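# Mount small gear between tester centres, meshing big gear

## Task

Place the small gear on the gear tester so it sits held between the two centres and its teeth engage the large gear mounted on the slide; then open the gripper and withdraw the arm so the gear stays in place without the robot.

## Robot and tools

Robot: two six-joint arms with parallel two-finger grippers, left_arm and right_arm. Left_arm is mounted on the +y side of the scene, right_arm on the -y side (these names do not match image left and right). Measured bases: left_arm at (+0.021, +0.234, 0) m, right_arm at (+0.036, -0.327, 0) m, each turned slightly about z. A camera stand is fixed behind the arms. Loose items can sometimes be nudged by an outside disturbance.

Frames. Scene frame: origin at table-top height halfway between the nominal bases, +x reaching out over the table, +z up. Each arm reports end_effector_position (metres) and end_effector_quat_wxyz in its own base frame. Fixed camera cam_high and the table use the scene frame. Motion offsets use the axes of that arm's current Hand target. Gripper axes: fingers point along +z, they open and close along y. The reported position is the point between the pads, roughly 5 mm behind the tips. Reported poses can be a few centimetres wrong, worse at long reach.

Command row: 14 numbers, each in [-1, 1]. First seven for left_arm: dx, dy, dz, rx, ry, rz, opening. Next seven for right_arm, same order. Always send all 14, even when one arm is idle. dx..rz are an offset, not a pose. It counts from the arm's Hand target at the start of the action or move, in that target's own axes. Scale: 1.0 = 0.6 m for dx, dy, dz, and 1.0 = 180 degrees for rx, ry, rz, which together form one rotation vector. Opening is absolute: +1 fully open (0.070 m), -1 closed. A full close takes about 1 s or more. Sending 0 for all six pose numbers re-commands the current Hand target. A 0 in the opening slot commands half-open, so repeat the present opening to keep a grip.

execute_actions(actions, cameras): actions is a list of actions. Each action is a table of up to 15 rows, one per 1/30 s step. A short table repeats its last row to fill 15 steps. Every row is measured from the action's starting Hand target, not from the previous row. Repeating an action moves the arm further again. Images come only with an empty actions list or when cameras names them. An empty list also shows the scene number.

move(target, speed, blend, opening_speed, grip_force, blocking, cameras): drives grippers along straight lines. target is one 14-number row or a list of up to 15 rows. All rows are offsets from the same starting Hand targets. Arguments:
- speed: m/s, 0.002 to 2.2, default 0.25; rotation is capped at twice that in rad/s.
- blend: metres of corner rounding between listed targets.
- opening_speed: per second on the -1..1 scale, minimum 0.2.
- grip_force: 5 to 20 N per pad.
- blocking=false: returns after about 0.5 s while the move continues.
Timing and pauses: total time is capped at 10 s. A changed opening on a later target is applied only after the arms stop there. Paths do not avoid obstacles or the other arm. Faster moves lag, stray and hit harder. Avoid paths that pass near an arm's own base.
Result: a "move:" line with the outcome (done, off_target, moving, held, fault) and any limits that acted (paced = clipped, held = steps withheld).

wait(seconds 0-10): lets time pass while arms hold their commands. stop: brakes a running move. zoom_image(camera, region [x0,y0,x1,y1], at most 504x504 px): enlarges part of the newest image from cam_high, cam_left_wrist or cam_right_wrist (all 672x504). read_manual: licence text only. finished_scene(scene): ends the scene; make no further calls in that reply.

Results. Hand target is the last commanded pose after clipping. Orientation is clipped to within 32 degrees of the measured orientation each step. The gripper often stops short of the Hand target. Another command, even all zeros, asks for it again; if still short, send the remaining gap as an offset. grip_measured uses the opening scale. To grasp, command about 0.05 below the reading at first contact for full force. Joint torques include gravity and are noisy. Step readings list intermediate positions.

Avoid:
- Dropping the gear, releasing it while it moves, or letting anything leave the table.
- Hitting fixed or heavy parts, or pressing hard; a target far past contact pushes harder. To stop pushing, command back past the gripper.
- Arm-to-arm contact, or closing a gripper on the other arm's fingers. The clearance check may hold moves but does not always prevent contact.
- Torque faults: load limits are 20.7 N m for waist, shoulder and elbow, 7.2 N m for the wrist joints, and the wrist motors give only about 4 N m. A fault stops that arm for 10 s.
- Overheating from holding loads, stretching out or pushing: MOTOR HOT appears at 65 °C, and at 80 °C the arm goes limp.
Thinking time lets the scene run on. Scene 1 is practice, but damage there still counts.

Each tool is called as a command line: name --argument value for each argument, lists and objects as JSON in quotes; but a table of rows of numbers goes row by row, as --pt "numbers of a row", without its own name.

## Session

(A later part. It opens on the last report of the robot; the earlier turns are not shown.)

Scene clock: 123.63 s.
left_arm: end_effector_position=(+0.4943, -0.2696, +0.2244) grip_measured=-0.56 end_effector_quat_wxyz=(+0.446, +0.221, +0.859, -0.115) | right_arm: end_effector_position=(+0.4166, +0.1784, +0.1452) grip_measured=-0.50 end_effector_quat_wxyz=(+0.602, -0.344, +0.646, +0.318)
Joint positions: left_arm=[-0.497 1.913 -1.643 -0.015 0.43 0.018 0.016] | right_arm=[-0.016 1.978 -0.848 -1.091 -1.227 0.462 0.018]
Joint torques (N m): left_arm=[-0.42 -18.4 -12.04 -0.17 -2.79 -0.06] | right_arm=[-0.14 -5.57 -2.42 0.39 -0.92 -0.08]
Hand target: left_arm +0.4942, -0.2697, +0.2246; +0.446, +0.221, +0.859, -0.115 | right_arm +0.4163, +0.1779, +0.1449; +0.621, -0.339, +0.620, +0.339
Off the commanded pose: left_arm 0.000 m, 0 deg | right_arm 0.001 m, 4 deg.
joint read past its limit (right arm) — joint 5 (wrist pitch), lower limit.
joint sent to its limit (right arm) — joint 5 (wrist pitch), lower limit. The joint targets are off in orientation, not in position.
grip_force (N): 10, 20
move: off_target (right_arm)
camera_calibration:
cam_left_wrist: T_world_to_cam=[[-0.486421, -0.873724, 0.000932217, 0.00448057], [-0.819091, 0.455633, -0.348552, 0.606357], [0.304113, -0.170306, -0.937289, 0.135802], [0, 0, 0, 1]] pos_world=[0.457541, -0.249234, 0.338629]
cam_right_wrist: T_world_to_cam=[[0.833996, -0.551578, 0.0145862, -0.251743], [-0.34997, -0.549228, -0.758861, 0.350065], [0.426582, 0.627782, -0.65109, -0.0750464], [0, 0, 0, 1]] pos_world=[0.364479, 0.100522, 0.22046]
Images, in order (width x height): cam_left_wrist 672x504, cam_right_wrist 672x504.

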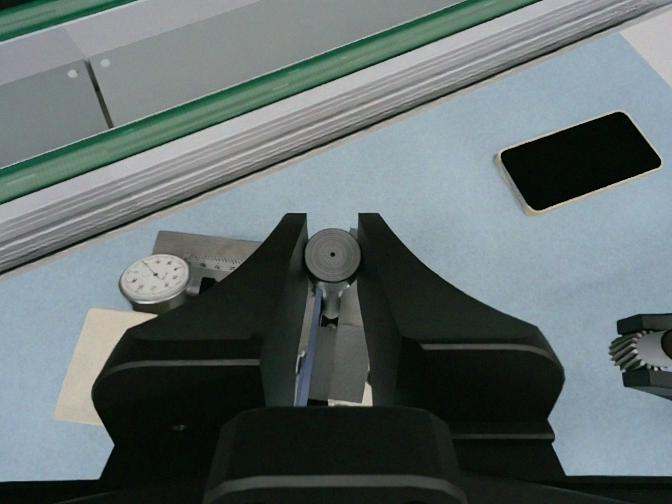

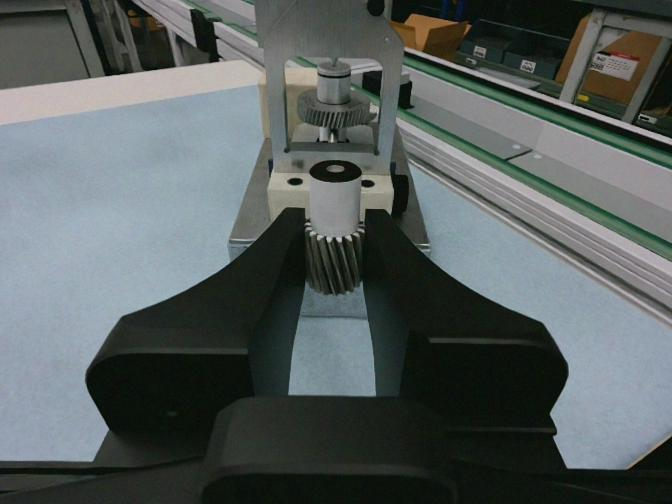

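move --target '[-0.0055,0,-0.0038,0,0,0,-0.75,0.023,0.0016,0.18,0,0,0,-0.65]' --speed 0.15 --grip_force '[20,20]' --cameras '["cam_right_wrist","cam_high","cam_left_wrist"]'

zoom_image --camera "cam_right_wrist" --region '[210, 0, 460, 250]'

zoom_image --camera "cam_high" --region '[340, 220, 480, 360]'

Scene clock: 131.60 s.
left_arm: end_effector_position=(+0.4943, -0.2696, +0.2282) grip_measured=-0.56 end_effector_quat_wxyz=(+0.446, +0.221, +0.860, -0.115) | right_arm: end_effector_position=(+0.4738, +0.2700, +0.1309) grip_measured=-0.50 end_effector_quat_wxyz=(+0.621, -0.340, +0.620, +0.339)
Joint positions: left_arm=[-0.497 1.912 -1.657 -0.015 0.446 0.018 0.015] | right_arm=[0.231 2.223 -1.175 -0.868 -1.148 0.45 0.018]
Joint torques (N m): left_arm=[-1.07 -19.67 -12.5 -0.09 -2.94 -0.05] | right_arm=[-0.19 -7.29 -2.98 0.18 -1.17 0.17]
Hand target: left_arm +0.4943, -0.2697, +0.2286; +0.446, +0.221, +0.859, -0.115 | right_arm +0.4739, +0.2692, +0.1312; +0.621, -0.339, +0.620, +0.339
Off the commanded pose: left_arm 0.000 m, 0 deg | right_arm 0.001 m, 0 deg.
move: done
camera_calibration:
cam_left_wrist: T_world_to_cam=[[-0.486138, -0.873881, 0.00163773, 0.00411463], [-0.819488, 0.455227, -0.348149, 0.607705], [0.303495, -0.170591, -0.937438, 0.139597], [0, 0, 0, 1]] pos_world=[0.457641, -0.249234, 0.342429]
cam_right_wrist: T_world_to_cam=[[0.846742, -0.531793, 0.0149741, -0.260138], [-0.305717, -0.509424, -0.804378, 0.383778], [0.435391, 0.676523, -0.593929, -0.191076], [0, 0, 0, 1]] pos_world=[0.42079, 0.186434, 0.199112]

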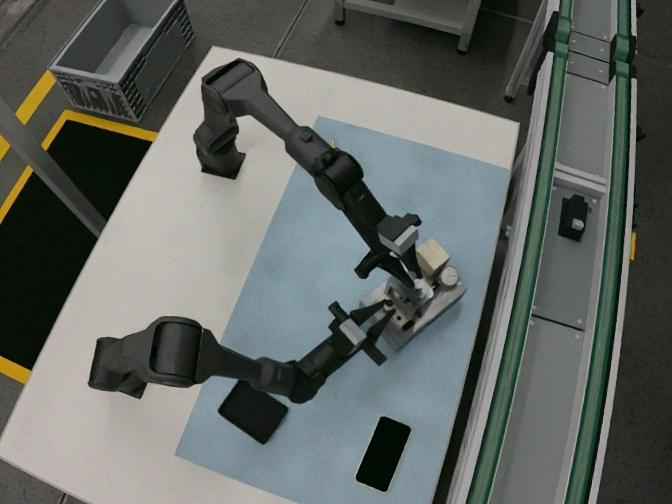

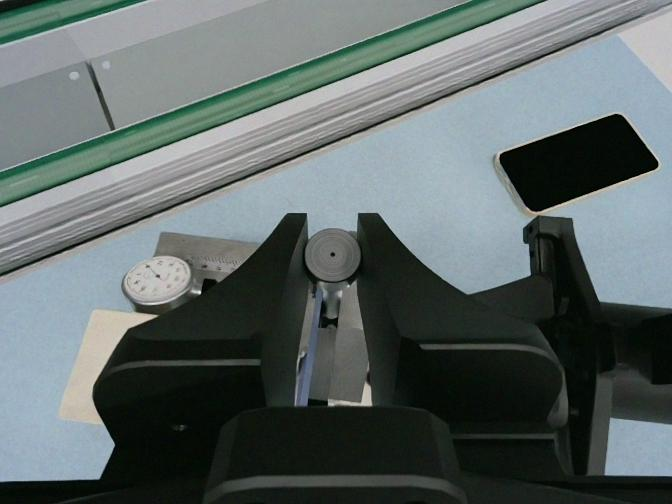

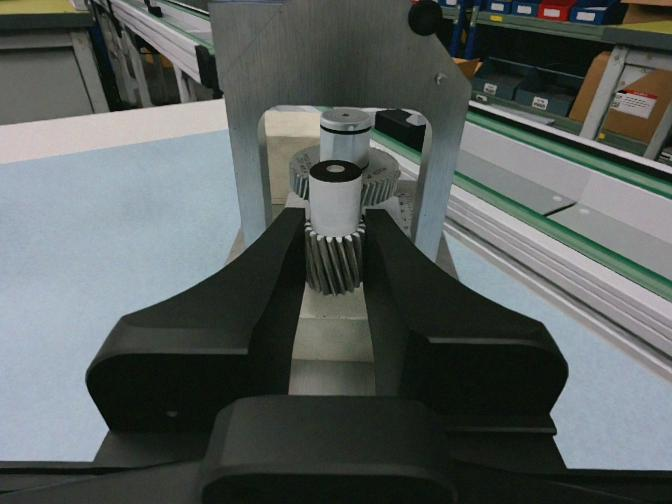

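Scaled by 2.016 from the camera's 672x504 image, which has a finer 960x720 frame.

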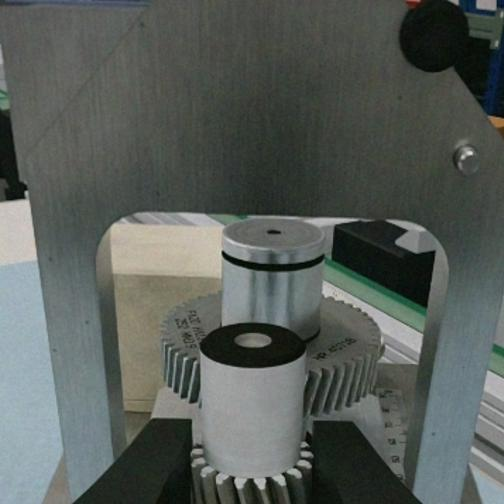

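Scaled by 3.600 from the camera's 672x504 image, which has a finer 960x720 frame.

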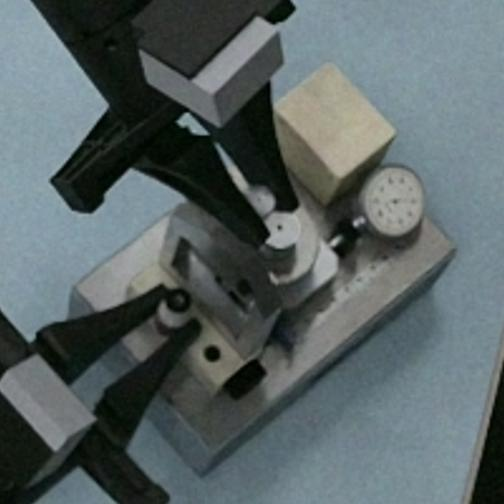

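move --target '[0,0,0,0,0,0,-0.75,0.0,-0.002,0.0783,0,0,0,-0.65]' --speed 0.06 --cameras '["cam_right_wrist","cam_high"]'

zoom_image --camera "cam_right_wrist" --region '[210, 30, 460, 300]'

zoom_image --camera "cam_high" --region '[370, 240, 470, 340]'

Scene clock: 140.90 s.
left_arm: end_effector_position=(+0.4944, -0.2696, +0.2282) grip_measured=-0.56 end_effector_quat_wxyz=(+0.446, +0.221, +0.860, -0.115) | right_arm: end_effector_position=(+0.5011, +0.3080, +0.1331) grip_measured=-0.50 end_effector_quat_wxyz=(+0.623, -0.338, +0.619, +0.338)
Joint positions: left_arm=[-0.497 1.912 -1.657 -0.015 0.446 0.018 0.015] | right_arm=[0.309 2.307 -1.367 -0.827 -1.042 0.503 0.018]
Joint torques (N m): left_arm=[-1.13 -19.68 -11.2 -0.13 -2.85 0.07] | right_arm=[1.92 -4.34 -1.97 -0.23 0.19 0.06]
Hand target: left_arm +0.4943, -0.2697, +0.2286; +0.446, +0.221, +0.859, -0.115 | right_arm +0.5003, +0.3081, +0.1313; +0.621, -0.339, +0.620, +0.339
Off the commanded pose: left_arm 0.000 m, 0 deg | right_arm 0.002 m, 0 deg.
move: done
camera_calibration:
cam_right_wrist: T_world_to_cam=[[0.845206, -0.534221, 0.0153107, -0.261545], [-0.304956, -0.50561, -0.807069, 0.412081], [0.438895, 0.67747, -0.590259, -0.229832], [0, 0, 0, 1]] pos_world=[0.447598, 0.224334, 0.200922]
Images, in order (width x height): cam_high 672x504, cam_right_wrist 672x504.

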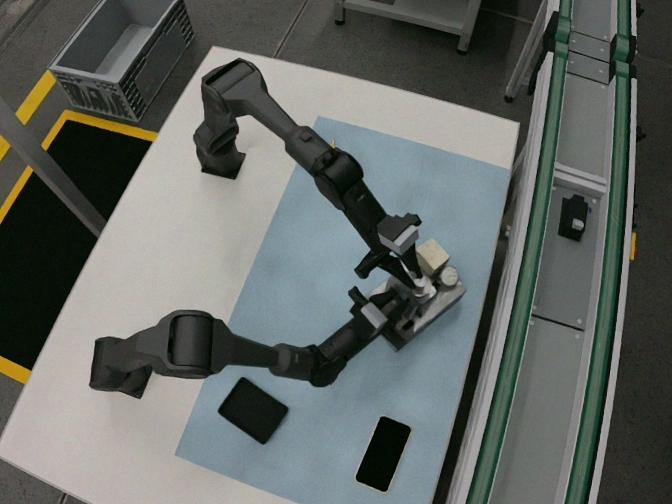

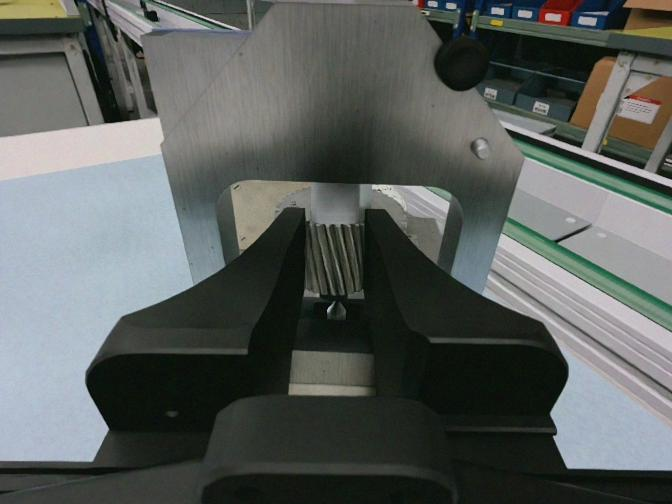

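Scaled by 1.867 from the camera's 672x504 image, which has a finer 960x720 frame.

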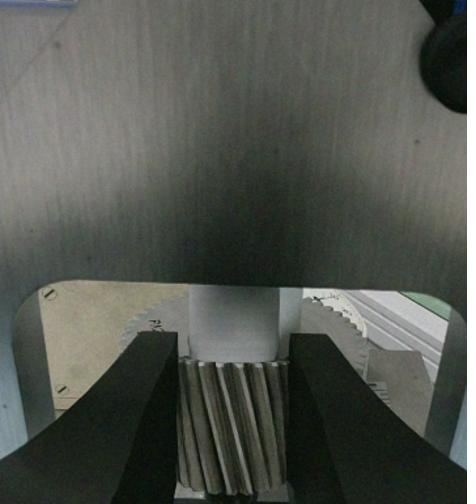

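Scaled by 5.040 from the camera's 672x504 image, which has a finer 960x720 frame.

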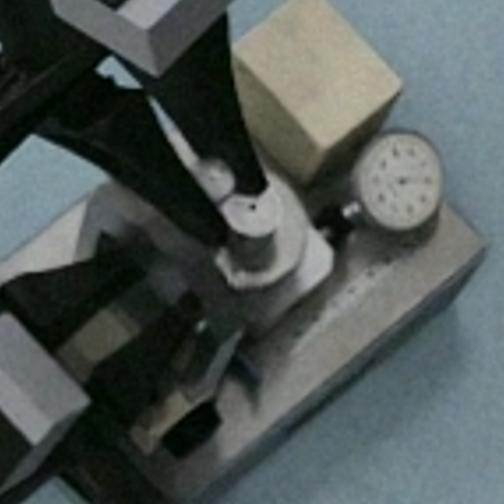

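zoom_image --camera "cam_right_wrist" --region '[296, 260, 376, 340]'

Scaled by 6.300 from the camera's 672x504 image, which has a finer 960x720 frame.

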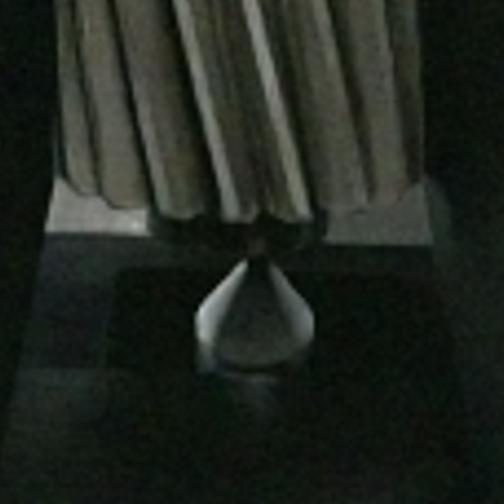

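move --pt "0 0 0 0 0 0 -0.75 -0.006 0 0 0 0 0 -0.65" --pt "0 0 0 0 0 0 -0.75 -0.006 0 -0.0047 0 0 0 -0.65" --speed 0.03 --cameras '["cam_right_wrist"]'

zoom_image --camera "cam_right_wrist" --region '[296, 260, 376, 340]'

Scene clock: 146.63 s.
left_arm: end_effector_position=(+0.4944, -0.2696, +0.2282) grip_measured=-0.56 end_effector_quat_wxyz=(+0.446, +0.221, +0.860, -0.115) | right_arm: end_effector_position=(+0.4983, +0.3060, +0.1334) grip_measured=-0.50 end_effector_quat_wxyz=(+0.620, -0.339, +0.621, +0.339)
Joint positions: left_arm=[-0.497 1.912 -1.657 -0.015 0.446 0.018 0.015] | right_arm=[0.305 2.294 -1.351 -0.836 -1.041 0.508 0.018]
Joint torques (N m): left_arm=[-1.14 -18.06 -9.46 -0.18 -2.4 0.15] | right_arm=[0.74 -7.92 -4.3 0.25 -0.88 -0.1]
Hand target: left_arm +0.4943, -0.2697, +0.2286; +0.446, +0.221, +0.859, -0.115 | right_arm +0.4988, +0.3057, +0.1349; +0.621, -0.339, +0.620, +0.339
Off the commanded pose: left_arm 0.000 m, 0 deg | right_arm 0.002 m, 0 deg.
move: done
camera_calibration:
cam_right_wrist: T_world_to_cam=[[0.846681, -0.531971, 0.0117753, -0.261234], [-0.30924, -0.509953, -0.802695, 0.41326], [0.433015, 0.675985, -0.596274, -0.222872], [0, 0, 0, 1]] pos_world=[0.445485, 0.222432, 0.201905]
Images, in order (width x height): cam_right_wrist 672x504.

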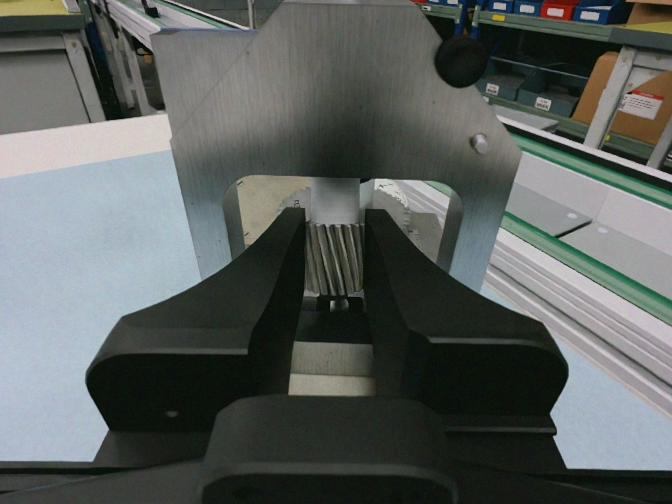

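Scaled by 6.300 from the camera's 672x504 image, which has a finer 960x720 frame.

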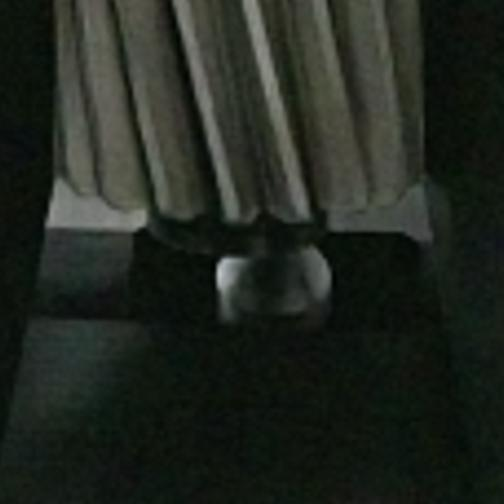

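move --pt "0 0 0 0 0 0 -0.75 0.003 -0.0028 0 0 0 0 -0.65" --pt "0 0 0 0 0 0 -0.75 0.0125 -0.0028 0 0 0 0 -0.65" --speed 0.03 --cameras '["cam_right_wrist"]'

zoom_image --camera "cam_right_wrist" --region '[296, 260, 376, 340]'

Scene clock: 150.27 s.
left_arm: end_effector_position=(+0.4944, -0.2696, +0.2282) grip_measured=-0.56 end_effector_quat_wxyz=(+0.446, +0.221, +0.860, -0.115) | right_arm: end_effector_position=(+0.5006, +0.3051, +0.1321) grip_measured=-0.50 end_effector_quat_wxyz=(+0.625, -0.339, +0.616, +0.340)
Joint positions: left_arm=[-0.497 1.912 -1.657 -0.015 0.446 0.018 0.015] | right_arm=[0.302 2.311 -1.362 -0.829 -1.06 0.496 0.018]
Joint torques (N m): left_arm=[-1.11 -17.06 -9.52 -0.1 -2.64 0.09] | right_arm=[1.24 -0.79 0.82 -0.63 2.51 -0.06]
Hand target: left_arm +0.4943, -0.2697, +0.2286; +0.446, +0.221, +0.859, -0.115 | right_arm +0.5002, +0.3048, +0.1274; +0.621, -0.339, +0.620, +0.339
Off the commanded pose: left_arm 0.000 m, 0 deg | right_arm 0.005 m, 1 deg.
move: off_target (right_arm)
camera_calibration:
cam_right_wrist: T_world_to_cam=[[0.846502, -0.532082, 0.0179577, -0.26435], [-0.298878, -0.502865, -0.811048, 0.406263], [0.440575, 0.681187, -0.584704, -0.231072], [0, 0, 0, 1]] pos_world=[0.447001, 0.221043, 0.199138]
Images, in order (width x height): cam_right_wrist 672x504.

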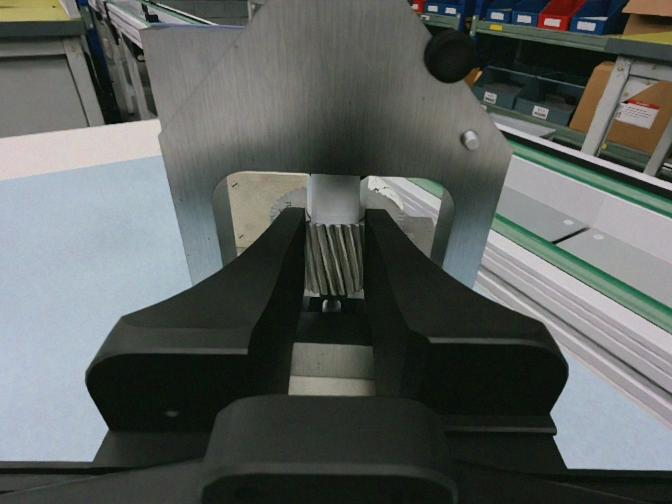

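Scaled by 6.300 from the camera's 672x504 image, which has a finer 960x720 frame.

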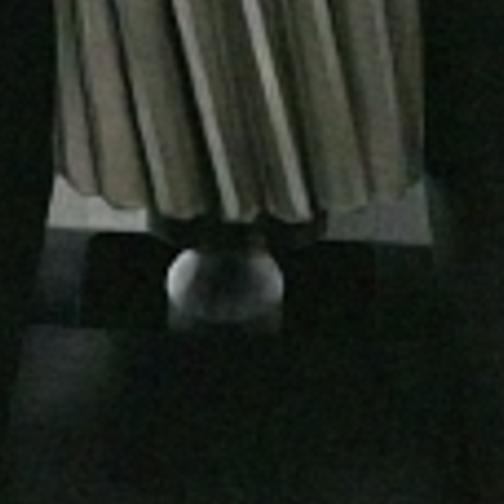

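move --pt "0 0 0 0 0 0 -0.75 -0.01 0 0 0 0 0 -0.65" --pt "0 0 0 0 0 0 -0.75 -0.01 0.001 -0.0012 0 0 0 -0.65" --pt "0 0 0 0 0 0 -0.75 0 0.001 -0.0012 0 0 0 -0.65" --speed 0.03 --cameras '["cam_right_wrist"]'

zoom_image --camera "cam_right_wrist" --region '[296, 260, 376, 340]'

Scene clock: 155.10 s.
left_arm: end_effector_position=(+0.4944, -0.2696, +0.2282) grip_measured=-0.56 end_effector_quat_wxyz=(+0.446, +0.221, +0.860, -0.115) | right_arm: end_effector_position=(+0.4983, +0.3053, +0.1312) grip_measured=-0.50 end_effector_quat_wxyz=(+0.624, -0.340, +0.616, +0.340)
Joint positions: left_arm=[-0.497 1.912 -1.657 -0.015 0.446 0.018 0.015] | right_arm=[0.303 2.308 -1.352 -0.83 -1.063 0.493 0.018]
Joint torques (N m): left_arm=[-0.8 -16.82 -10.74 -0.16 -2.62 0] | right_arm=[-0.01 1.62 3.48 -1.31 3.77 0.03]
Hand target: left_arm +0.4943, -0.2697, +0.2286; +0.446, +0.221, +0.859, -0.115 | right_arm +0.4993, +0.3045, +0.1274; +0.621, -0.339, +0.620, +0.339
Off the commanded pose: left_arm 0.000 m, 0 deg | right_arm 0.004 m, 1 deg.
move: off_target (right_arm)
camera_calibration:
cam_right_wrist: T_world_to_cam=[[0.848167, -0.529457, 0.0169759, -0.263795], [-0.298845, -0.504704, -0.809917, 0.405341], [0.437384, 0.681872, -0.586299, -0.229129], [0, 0, 0, 1]] pos_world=[0.445093, 0.221146, 0.198433]
Images, in order (width x height): cam_right_wrist 672x504.

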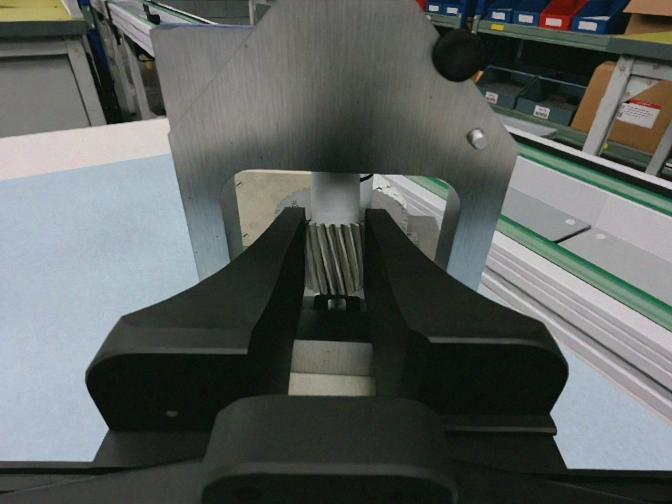

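Scaled by 6.300 from the camera's 672x504 image, which has a finer 960x720 frame.

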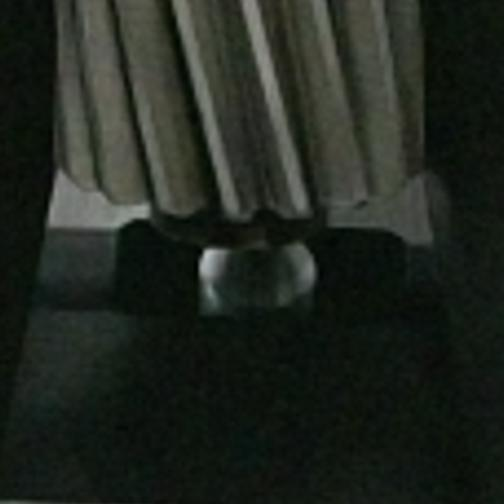

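execute_actions --actions '[[[0,0,0,0,0,0,-0.75,-0.0025,0,0.0017,0,0,0,-0.65]],[[0,0,0,0,0,0,-0.75,0,0,0.0017,0,0,0,-0.65]],[[0,0,0,0,0,0,-0.75,0,0,-0.0017,0,0,0,-0.65]],[[0,0,0,0,0,0,-0.75,0,0,-0.0017,0,0,0,-0.65]],[[0,0,0,0,0,0,-0.75,0,0,-0.0017,0,0,0,-0.65]],[[0,0,0,0,0,0,-0.75,0,0,-0.0017,0,0,0,-0.65]]]' --cameras '["cam_right_wrist"]'

zoom_image --camera "cam_right_wrist" --region '[296, 260, 376, 340]'

Scene clock: 166.70 s.
left_arm: end_effector_position=(+0.4944, -0.2696, +0.2282) grip_measured=-0.56 end_effector_quat_wxyz=(+0.446, +0.221, +0.860, -0.115) | right_arm: end_effector_position=(+0.4982, +0.3029, +0.1280) grip_measured=-0.50 end_effector_quat_wxyz=(+0.620, -0.339, +0.621, +0.339)
Joint positions: left_arm=[-0.497 1.912 -1.657 -0.015 0.446 0.018 0.015] | right_arm=[0.298 2.306 -1.344 -0.833 -1.058 0.494 0.018]
Joint torques (N m): left_arm=[0.1 -17.89 -11.61 -0.08 -2.73 -0.03] | right_arm=[1.12 -4.62 1.21 -0.85 0.07 -0.02]
Hand target: left_arm +0.4943, -0.2697, +0.2286; +0.446, +0.221, +0.859, -0.115 | right_arm +0.4982, +0.3028, +0.1289; +0.621, -0.339, +0.620, +0.339
Off the commanded pose: left_arm 0.000 m, 0 deg | right_arm 0.001 m, 0 deg.
Step readings (end_effector_position of left_arm | right_arm):
0: (+0.4944, -0.2696, +0.2282) | (+0.4986, +0.3049, +0.1312)
1: (+0.4944, -0.2696, +0.2282) | (+0.4986, +0.3049, +0.1312)
2: (+0.4944, -0.2696, +0.2282) | (+0.4991, +0.3048, +0.1313)
4: (+0.4944, -0.2696, +0.2282) | (+0.4991, +0.3049, +0.1310)
8: (+0.4944, -0.2696, +0.2282) | (+0.4991, +0.3049, +0.1310)
15: (+0.4944, -0.2696, +0.2282) | (+0.4995, +0.3049, +0.1312)
16: (+0.4944, -0.2696, +0.2282) | (+0.4996, +0.3048, +0.1311)
17: (+0.4944, -0.2696, +0.2282) | (+0.5001, +0.3055, +0.1311)
19: (+0.4944, -0.2696, +0.2282) | (+0.5005, +0.3057, +0.1279)
23: (+0.4944, -0.2696, +0.2282) | (+0.5005, +0.3057, +0.1279)
30: (+0.4944, -0.2696, +0.2282) | (+0.5004, +0.3057, +0.1281)
31: (+0.4944, -0.2696, +0.2282) | (+0.5004, +0.3057, +0.1281)
32: (+0.4944, -0.2696, +0.2282) | (+0.5003, +0.3058, +0.1284)
34: (+0.4944, -0.2696, +0.2282) | (+0.5004, +0.3057, +0.1285)
38: (+0.4944, -0.2696, +0.2282) | (+0.5004, +0.3057, +0.1285)
45: (+0.4944, -0.2696, +0.2282) | (+0.5003, +0.3057, +0.1282)
46: (+0.4944, -0.2696, +0.2282) | (+0.5001, +0.3056, +0.1284)
47: (+0.4944, -0.2696, +0.2282) | (+0.4997, +0.3048, +0.1282)
49: (+0.4944, -0.2696, +0.2282) | (+0.4992, +0.3048, +0.1281)
53: (+0.4944, -0.2696, +0.2282) | (+0.4992, +0.3048, +0.1281)
60: (+0.4944, -0.2696, +0.2282) | (+0.4992, +0.3048, +0.1281)
61: (+0.4944, -0.2696, +0.2282) | (+0.4995, +0.3043, +0.1281)
62: (+0.4944, -0.2696, +0.2282) | (+0.4987, +0.3042, +0.1284)
64: (+0.4944, -0.2696, +0.2282) | (+0.4986, +0.3035, +0.1280)
68: (+0.4944, -0.2696, +0.2282) | (+0.4986, +0.3035, +0.1280)
75: (+0.4944, -0.2696, +0.2282) | (+0.4986, +0.3035, +0.1280)
76: (+0.4944, -0.2696, +0.2282) | (+0.4986, +0.3035, +0.1280)
77: (+0.4944, -0.2696, +0.2282) | (+0.4984, +0.3030, +0.1283)
79: (+0.4944, -0.2696, +0.2282) | (+0.4982, +0.3029, +0.1280)
83: (+0.4944, -0.2696, +0.2282) | (+0.4982, +0.3029, +0.1280)
90: (+0.4944, -0.2696, +0.2282) | (+0.4982, +0.3029, +0.1280)
camera_calibration:
cam_right_wrist: T_world_to_cam=[[0.846149, -0.532789, 0.0129429, -0.262328], [-0.30842, -0.509335, -0.803402, 0.406864], [0.434636, 0.675806, -0.595296, -0.224867], [0, 0, 0, 1]] pos_world=[0.445189, 0.219432, 0.196408]
Images, in order (width x height): cam_right_wrist 672x504.

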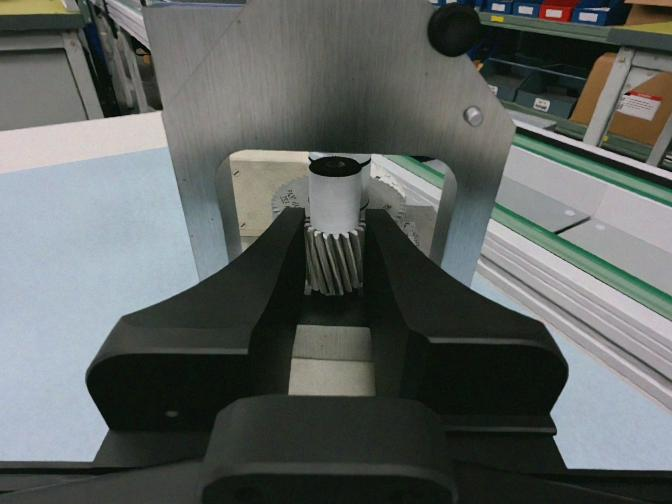

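Scaled by 6.300 from the camera's 672x504 image, which has a finer 960x720 frame.

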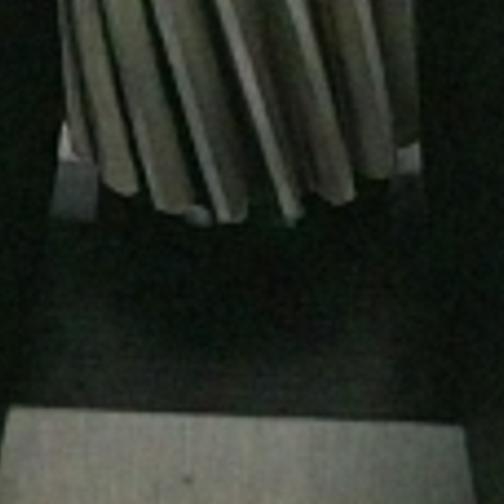

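move --pt "0 0 0 0 0 0 -0.75 0 -0.0004 0.006 0 0 0 -0.65" --pt "0 0 0 0 0 0 -0.75 0.0045 -0.0004 0.006 0 0 0 -0.65" --speed 0.03 --cameras '["cam_right_wrist"]'

zoom_image --camera "cam_right_wrist" --region '[256, 130, 416, 310]'

Scene clock: 169.43 s.
left_arm: end_effector_position=(+0.4944, -0.2696, +0.2282) grip_measured=-0.56 end_effector_quat_wxyz=(+0.446, +0.221, +0.860, -0.115) | right_arm: end_effector_position=(+0.5005, +0.3058, +0.1291) grip_measured=-0.50 end_effector_quat_wxyz=(+0.623, -0.339, +0.618, +0.339)
Joint positions: left_arm=[-0.497 1.912 -1.657 -0.015 0.446 0.018 0.015] | right_arm=[0.303 2.316 -1.362 -0.828 -1.058 0.493 0.018]
Joint torques (N m): left_arm=[0.14 -18.59 -11.04 -0.12 -2.77 0] | right_arm=[5.66 -0.79 -1.83 -0.31 2.35 -0.14]
Hand target: left_arm +0.4943, -0.2697, +0.2286; +0.446, +0.221, +0.859, -0.115 | right_arm +0.5003, +0.3057, +0.1262; +0.621, -0.339, +0.620, +0.339
Off the commanded pose: left_arm 0.000 m, 0 deg | right_arm 0.003 m, 0 deg.
move: done
camera_calibration:
cam_right_wrist: T_world_to_cam=[[0.846409, -0.532285, 0.0162496, -0.263571], [-0.302138, -0.505122, -0.808433, 0.406182], [0.438525, 0.679355, -0.588364, -0.231194], [0, 0, 0, 1]] pos_world=[0.447197, 0.221939, 0.196627]
Images, in order (width x height): cam_right_wrist 672x504.

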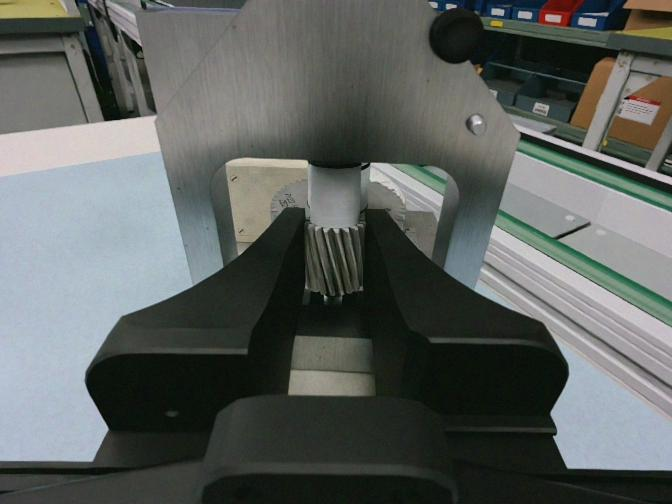

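Scaled by 2.800 from the camera's 672x504 image, which has a finer 960x720 frame.

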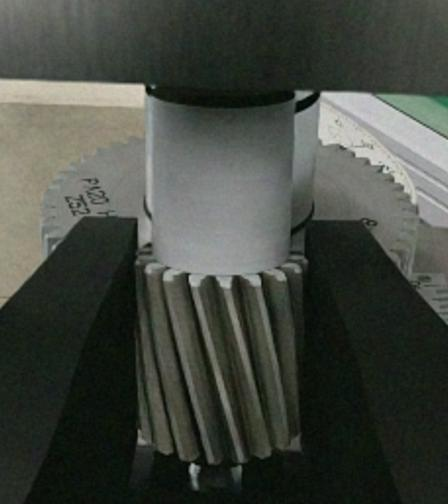

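move --pt "0 0 0 0 0 0 -0.75 -0.003 0 0 0 0 0 -0.65" --pt "0.0109 0 0.0077 0 0 0 -0.75 -0.003 0 0 0 0 0 -0.65" --speed 0.03 --cameras '["cam_right_wrist","cam_left_wrist"]'

zoom_image --camera "cam_right_wrist" --region '[256, 130, 416, 310]'

Scene clock: 173.13 s.
left_arm: end_effector_position=(+0.4944, -0.2696, +0.2218) grip_measured=-0.56 end_effector_quat_wxyz=(+0.448, +0.221, +0.859, -0.116) | right_arm: end_effector_position=(+0.5005, +0.3057, +0.1278) grip_measured=-0.50 end_effector_quat_wxyz=(+0.621, -0.339, +0.620, +0.338)
Joint positions: left_arm=[-0.497 1.913 -1.63 -0.016 0.414 0.018 0.015] | right_arm=[0.303 2.315 -1.361 -0.83 -1.051 0.496 0.018]
Joint torques (N m): left_arm=[-0.07 -15.36 -9.27 -0.21 -2.38 0.17] | right_arm=[4.1 -1.2 2.73 -1.09 2.43 0.21]
Hand target: left_arm +0.4943, -0.2697, +0.2206; +0.446, +0.221, +0.859, -0.115 | right_arm +0.5004, +0.3057, +0.1280; +0.621, -0.339, +0.620, +0.339
Off the commanded pose: left_arm 0.001 m, 0 deg | right_arm 0.000 m, 0 deg.
move: done
camera_calibration:
cam_left_wrist: T_world_to_cam=[[-0.485749, -0.874097, 0.0015322, 0.00395864], [-0.818452, 0.454209, -0.351895, 0.605607], [0.306894, -0.172186, -0.936038, 0.131113], [0, 0, 0, 1]] pos_world=[0.457346, -0.249036, 0.335831]
cam_right_wrist: T_world_to_cam=[[0.846009, -0.532969, 0.0145674, -0.262962], [-0.306637, -0.508729, -0.804468, 0.407798], [0.436167, 0.67612, -0.593818, -0.22899], [0, 0, 0, 1]] pos_world=[0.447392, 0.222132, 0.195913]
Images, in order (width x height): cam_left_wrist 672x504, cam_right_wrist 672x504.

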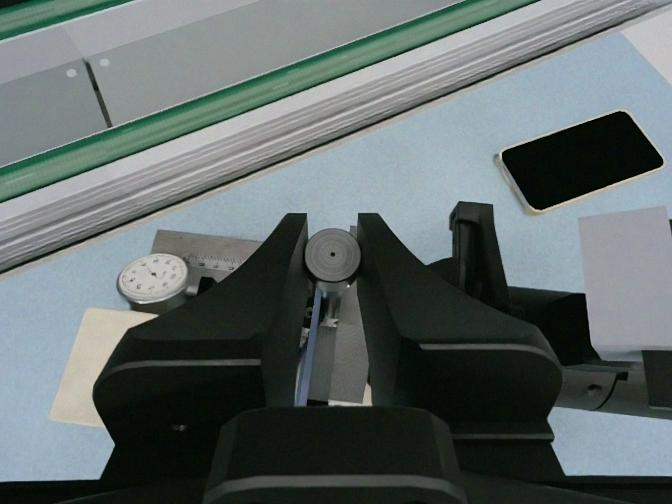

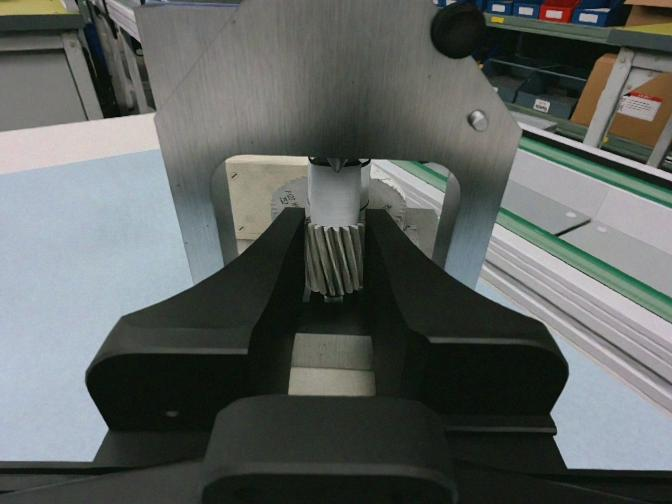

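Scaled by 2.800 from the camera's 672x504 image, which has a finer 960x720 frame.

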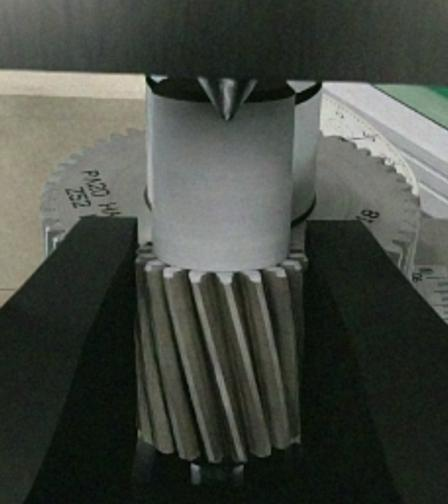

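move --pt "-0.0191 0 -0.0134 0 0 0 -0.75 0 0 0 0 0 0 -0.65" --pt "-0.0191 0 -0.0134 0 0 0 -0.75 -0.0145 0 0 0 0 0 -0.65" --pt "-0.0191 0 -0.0134 0 0 0 -0.75 -0.0145 0 -0.0117 0 0 0 -0.65" --speed 0.04 --cameras '["cam_right_wrist"]'

zoom_image --camera "cam_right_wrist" --region '[256, 130, 416, 330]'

Scene clock: 181.33 s.
left_arm: end_effector_position=(+0.4942, -0.2696, +0.2343) grip_measured=-0.56 end_effector_quat_wxyz=(+0.446, +0.221, +0.860, -0.115) | right_arm: end_effector_position=(+0.4964, +0.3005, +0.1383) grip_measured=-0.50 end_effector_quat_wxyz=(+0.622, -0.339, +0.619, +0.339)
Joint positions: left_arm=[-0.497 1.91 -1.678 -0.015 0.469 0.017 0.015] | right_arm=[0.294 2.278 -1.333 -0.844 -1.054 0.508 0.018]
Joint torques (N m): left_arm=[-0.67 -21.11 -13.25 -0.13 -3.06 -0.05] | right_arm=[-0.15 -6.91 -3.29 0.18 -0.88 -0.05]
Hand target: left_arm +0.4943, -0.2697, +0.2346; +0.446, +0.221, +0.859, -0.115 | right_arm +0.4965, +0.2998, +0.1367; +0.621, -0.339, +0.620, +0.339
Off the commanded pose: left_arm 0.000 m, 0 deg | right_arm 0.002 m, 0 deg.
move: done
camera_calibration:
cam_right_wrist: T_world_to_cam=[[0.846747, -0.531775, 0.0153284, -0.263176], [-0.303806, -0.507002, -0.806629, 0.410794], [0.436717, 0.678354, -0.590859, -0.218786], [0, 0, 0, 1]] pos_world=[0.443193, 0.216737, 0.206121]
Images, in order (width x height): cam_right_wrist 672x504.

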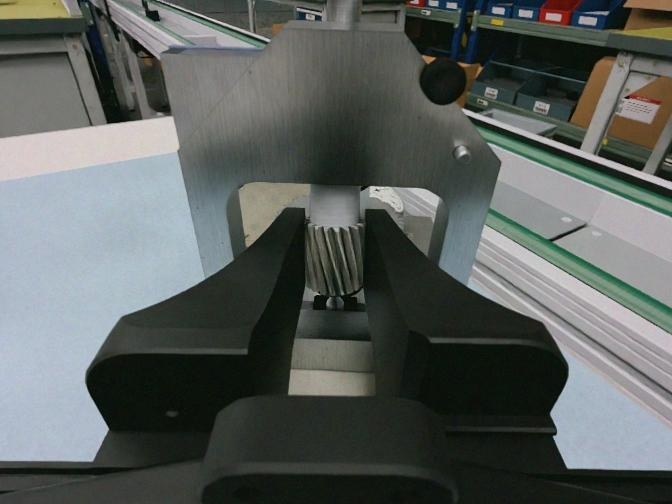

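Scaled by 2.520 from the camera's 672x504 image, which has a finer 960x720 frame.

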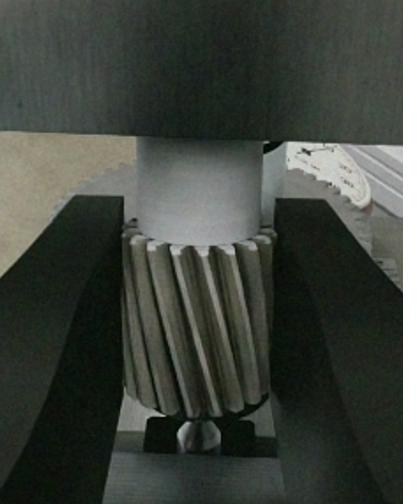

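execute_actions --actions '[[[0,0,0,0,0,0,-0.75,0.006,-0.0006,0,0,0,0,-0.65]],[[0,0,0,0,0,0,-0.75,0.005,0,0,0,0,0,-0.65]],[[0,0,0,0,0,0,-0.75,0,0,0.0015,0,0,0,-0.65]],[[0,0,0,0,0,0,-0.75,0,0,0.0015,0,0,0,-0.65]]]' --cameras '["cam_right_wrist"]'

zoom_image --camera "cam_right_wrist" --region '[256, 130, 416, 330]'

Scene clock: 188.17 s.
left_arm: end_effector_position=(+0.4942, -0.2696, +0.2343) grip_measured=-0.56 end_effector_quat_wxyz=(+0.446, +0.221, +0.860, -0.115) | right_arm: end_effector_position=(+0.4981, +0.3003, +0.1305) grip_measured=-0.50 end_effector_quat_wxyz=(+0.622, -0.339, +0.620, +0.338)
Joint positions: left_arm=[-0.497 1.91 -1.678 -0.015 0.469 0.017 0.015] | right_arm=[0.293 2.299 -1.339 -0.837 -1.061 0.496 0.018]
Joint torques (N m): left_arm=[-0.91 -20.42 -14.14 -0.21 -3.55 0.07] | right_arm=[5.3 -5.16 -4.68 0.06 -0.14 0.1]
Hand target: left_arm +0.4943, -0.2697, +0.2346; +0.446, +0.221, +0.859, -0.115 | right_arm +0.4978, +0.3011, +0.1301; +0.621, -0.339, +0.620, +0.339
Off the commanded pose: left_arm 0.000 m, 0 deg | right_arm 0.001 m, 0 deg.
Step readings (end_effector_position of left_arm | right_arm):
0: (+0.4942, -0.2696, +0.2343) | (+0.4965, +0.3001, +0.1372)
1: (+0.4942, -0.2696, +0.2343) | (+0.4965, +0.3001, +0.1366)
2: (+0.4942, -0.2696, +0.2343) | (+0.4962, +0.3003, +0.1349)
4: (+0.4942, -0.2696, +0.2343) | (+0.4966, +0.2998, +0.1318)
8: (+0.4942, -0.2696, +0.2343) | (+0.4966, +0.2998, +0.1318)
15: (+0.4942, -0.2696, +0.2343) | (+0.4967, +0.2997, +0.1319)
16: (+0.4942, -0.2696, +0.2343) | (+0.4967, +0.2997, +0.1319)
17: (+0.4942, -0.2696, +0.2343) | (+0.4968, +0.2997, +0.1322)
19: (+0.4942, -0.2696, +0.2343) | (+0.4967, +0.2997, +0.1310)
23: (+0.4942, -0.2696, +0.2343) | (+0.4967, +0.2997, +0.1310)
30: (+0.4942, -0.2696, +0.2343) | (+0.4968, +0.2997, +0.1305)
31: (+0.4942, -0.2696, +0.2343) | (+0.4968, +0.2997, +0.1303)
32: (+0.4942, -0.2696, +0.2343) | (+0.4976, +0.2997, +0.1300)
34: (+0.4942, -0.2696, +0.2343) | (+0.4977, +0.2998, +0.1302)
38: (+0.4942, -0.2696, +0.2343) | (+0.4977, +0.2998, +0.1302)
45: (+0.4942, -0.2696, +0.2343) | (+0.4977, +0.2998, +0.1302)
46: (+0.4942, -0.2696, +0.2343) | (+0.4977, +0.2998, +0.1302)
47: (+0.4942, -0.2696, +0.2343) | (+0.4980, +0.3004, +0.1306)
49: (+0.4942, -0.2696, +0.2343) | (+0.4981, +0.3004, +0.1307)
53: (+0.4942, -0.2696, +0.2343) | (+0.4981, +0.3004, +0.1307)
60: (+0.4942, -0.2696, +0.2343) | (+0.4981, +0.3003, +0.1305)
camera_calibration:
cam_right_wrist: T_world_to_cam=[[0.845565, -0.53367, 0.0146991, -0.263388], [-0.30647, -0.507757, -0.805145, 0.406278], [0.437146, 0.676298, -0.592896, -0.223428], [0, 0, 0, 1]] pos_world=[0.444894, 0.216832, 0.198515]
Images, in order (width x height): cam_right_wrist 672x504.

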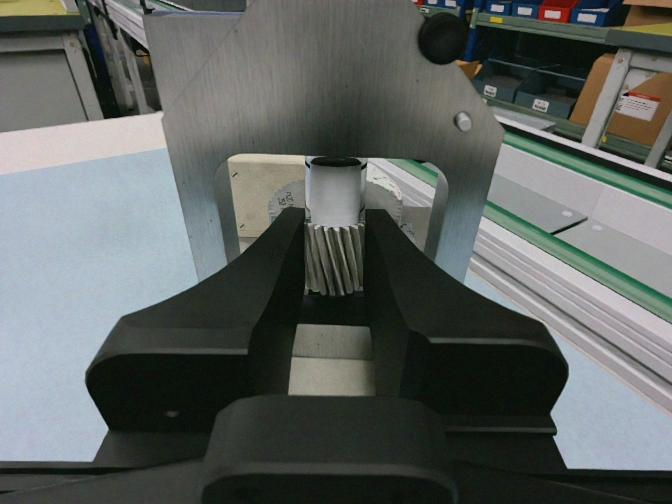

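Scaled by 2.520 from the camera's 672x504 image, which has a finer 960x720 frame.

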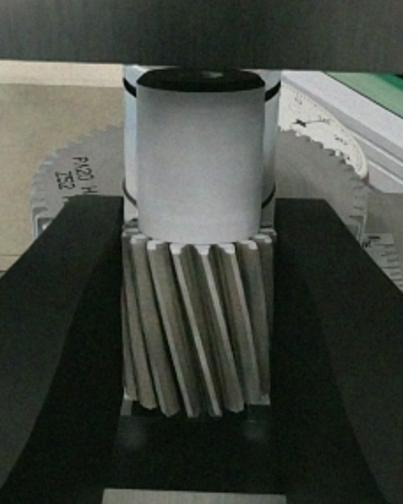

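move --target '[0.0164,0,0.0115,0,0,0,-0.75,0,0,0,0,0,0,-0.65]' --speed 0.03 --cameras '["cam_right_wrist"]'

zoom_image --camera "cam_right_wrist" --region '[256, 130, 416, 330]'

Scene clock: 190.00 s.
left_arm: end_effector_position=(+0.4945, -0.2697, +0.2242) grip_measured=-0.56 end_effector_quat_wxyz=(+0.448, +0.221, +0.858, -0.116) | right_arm: end_effector_position=(+0.4981, +0.3007, +0.1306) grip_measured=-0.50 end_effector_quat_wxyz=(+0.622, -0.339, +0.620, +0.338)
Joint positions: left_arm=[-0.497 1.912 -1.637 -0.015 0.421 0.018 0.015] | right_arm=[0.294 2.299 -1.34 -0.837 -1.06 0.496 0.018]
Joint torques (N m): left_arm=[-1.01 -14.01 -9.78 -0.19 -2.84 0.14] | right_arm=[8.59 -3.99 -3.09 -0.56 -0.2 -0.07]
Hand target: left_arm +0.4943, -0.2697, +0.2226; +0.446, +0.221, +0.859, -0.115 | right_arm +0.4978, +0.3011, +0.1301; +0.621, -0.339, +0.620, +0.339
Off the commanded pose: left_arm 0.002 m, 0 deg | right_arm 0.001 m, 0 deg.
move: done
camera_calibration:
cam_right_wrist: T_world_to_cam=[[0.845786, -0.533304, 0.015243, -0.263463], [-0.305956, -0.508236, -0.805039, 0.406496], [0.437078, 0.676227, -0.593026, -0.223508], [0, 0, 0, 1]] pos_world=[0.444894, 0.217232, 0.198715]
Images, in order (width x height): cam_right_wrist 672x504.

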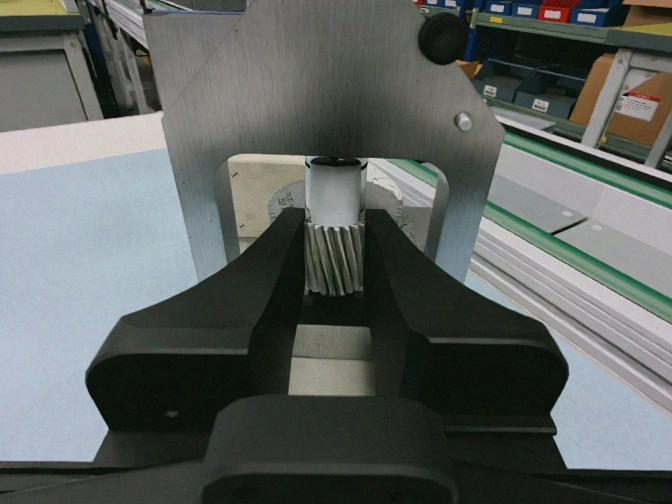

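Scaled by 2.520 from the camera's 672x504 image, which has a finer 960x720 frame.

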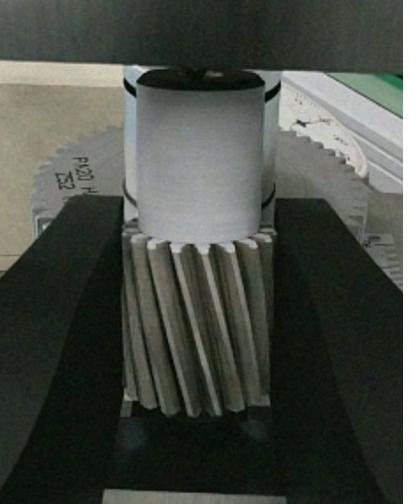

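zoom_image --camera "cam_right_wrist" --region '[300, 140, 372, 190]'

Scaled by 7.000 from the camera's 672x504 image, which has a finer 960x720 frame.

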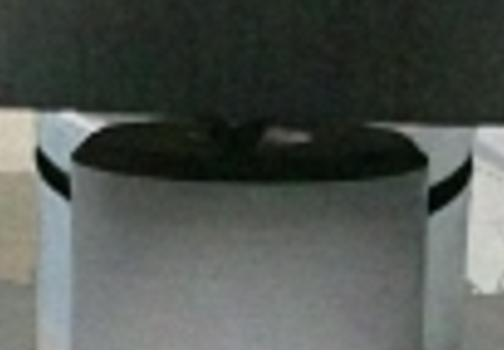

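move --pt "-0.007 0 -0.005 0 0 0 -0.75 0 0 0 0 0 0 -0.65" --pt "-0.007 0 -0.005 0 0 0 -0.75 0 0.0008 -0.0045 0 0 0 -0.65" --pt "0.0082 0 0.0057 0 0 0 -0.75 0 0.0008 -0.0045 0 0 0 -0.65" --speed 0.03 --cameras '["cam_right_wrist"]'

zoom_image --camera "cam_right_wrist" --region '[290, 140, 382, 190]'

zoom_image --camera "cam_right_wrist" --region '[256, 130, 416, 330]'

Scene clock: 195.47 s.
left_arm: end_effector_position=(+0.4947, -0.2697, +0.2220) grip_measured=-0.56 end_effector_quat_wxyz=(+0.452, +0.221, +0.857, -0.116) | right_arm: end_effector_position=(+0.4964, +0.2983, +0.1292) grip_measured=-0.50 end_effector_quat_wxyz=(+0.621, -0.338, +0.621, +0.338)
Joint positions: left_arm=[-0.497 1.91 -1.62 -0.016 0.397 0.019 0.015] | right_arm=[0.29 2.294 -1.326 -0.837 -1.066 0.492 0.018]
Joint torques (N m): left_arm=[-1.09 -6.61 -5.2 -0.21 -1.61 0.16] | right_arm=[5.59 -7.02 -2.95 -0.43 -1.1 -0.05]
Hand target: left_arm +0.4943, -0.2697, +0.2166; +0.446, +0.221, +0.859, -0.115 | right_arm +0.4960, +0.2991, +0.1301; +0.621, -0.339, +0.620, +0.339
Off the commanded pose: left_arm 0.005 m, 1 deg | right_arm 0.001 m, 0 deg.
move: off_target (left_arm)
camera_calibration:
cam_right_wrist: T_world_to_cam=[[0.845072, -0.53451, 0.01235, -0.262171], [-0.309816, -0.50839, -0.803464, 0.405297], [0.435738, 0.675158, -0.595226, -0.220708], [0, 0, 0, 1]] pos_world=[0.443292, 0.214929, 0.197508]
Images, in order (width x height): cam_right_wrist 672x504.

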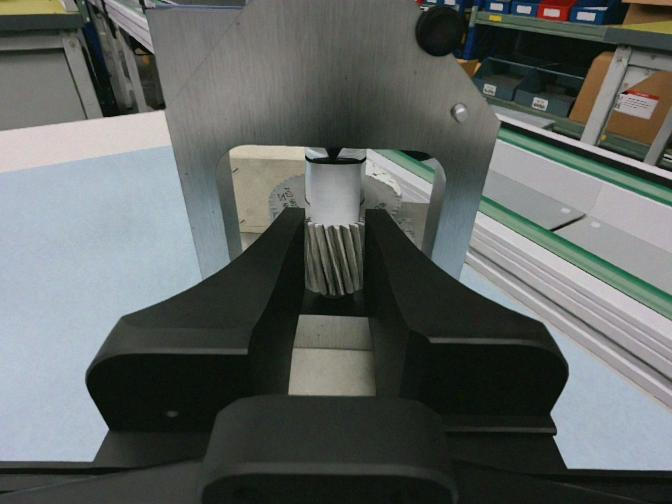

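Scaled by 5.478 from the camera's 672x504 image, which has a finer 960x720 frame.

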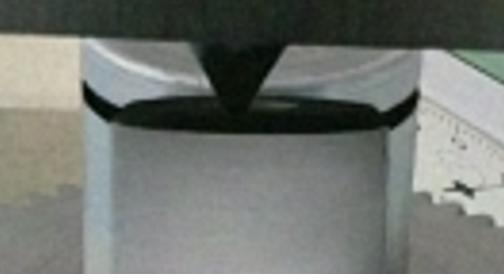

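Scaled by 2.520 from the camera's 672x504 image, which has a finer 960x720 frame.

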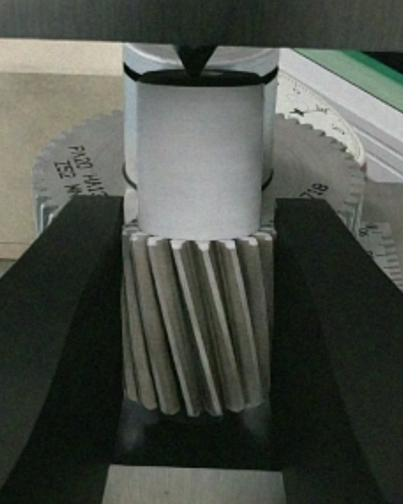

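move --pt "-0.02 0 -0.0141 0 0 0 -0.75 0 0 0 0 0 0 -0.65" --pt "-0.02 0 -0.0141 0 0 0 -0.75 0 0 -0.005 0 0 0 -0.65" --speed 0.04 --cameras '["cam_right_wrist"]'

zoom_image --camera "cam_right_wrist" --region '[256, 130, 416, 330]'

Scene clock: 200.17 s.
left_arm: end_effector_position=(+0.4942, -0.2695, +0.2308) grip_measured=-0.57 end_effector_quat_wxyz=(+0.446, +0.222, +0.860, -0.115) | right_arm: end_effector_position=(+0.4945, +0.2961, +0.1293) grip_measured=-0.50 end_effector_quat_wxyz=(+0.620, -0.338, +0.621, +0.338)
Joint positions: left_arm=[-0.497 1.911 -1.666 -0.015 0.456 0.018 0.015] | right_arm=[0.285 2.288 -1.312 -0.839 -1.072 0.489 0.018]
Joint torques (N m): left_arm=[-1.21 -23.58 -9.56 -0.17 -0.18 -0.06] | right_arm=[0.73 -7.46 -4.26 0.17 -1.15 -0.09]
Hand target: left_arm +0.4942, -0.2697, +0.2313; +0.446, +0.221, +0.859, -0.115 | right_arm +0.4943, +0.2966, +0.1301; +0.621, -0.339, +0.620, +0.339
Off the commanded pose: left_arm 0.001 m, 0 deg | right_arm 0.001 m, 0 deg.
move: done
camera_calibration:
cam_right_wrist: T_world_to_cam=[[0.845255, -0.534227, 0.012109, -0.261973], [-0.309785, -0.508354, -0.803498, 0.403636], [0.435406, 0.675409, -0.595184, -0.218227], [0, 0, 0, 1]] pos_world=[0.441491, 0.21263, 0.197608]
Images, in order (width x height): cam_right_wrist 672x504.

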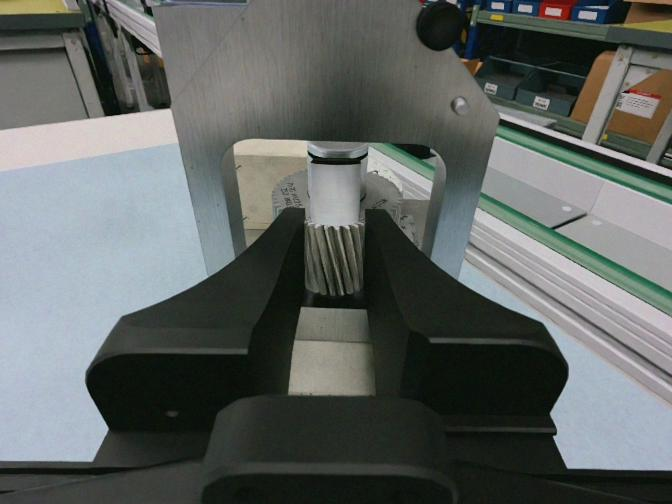

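Scaled by 2.520 from the camera's 672x504 image, which has a finer 960x720 frame.

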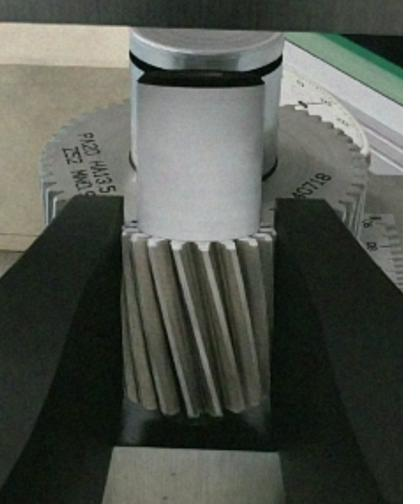

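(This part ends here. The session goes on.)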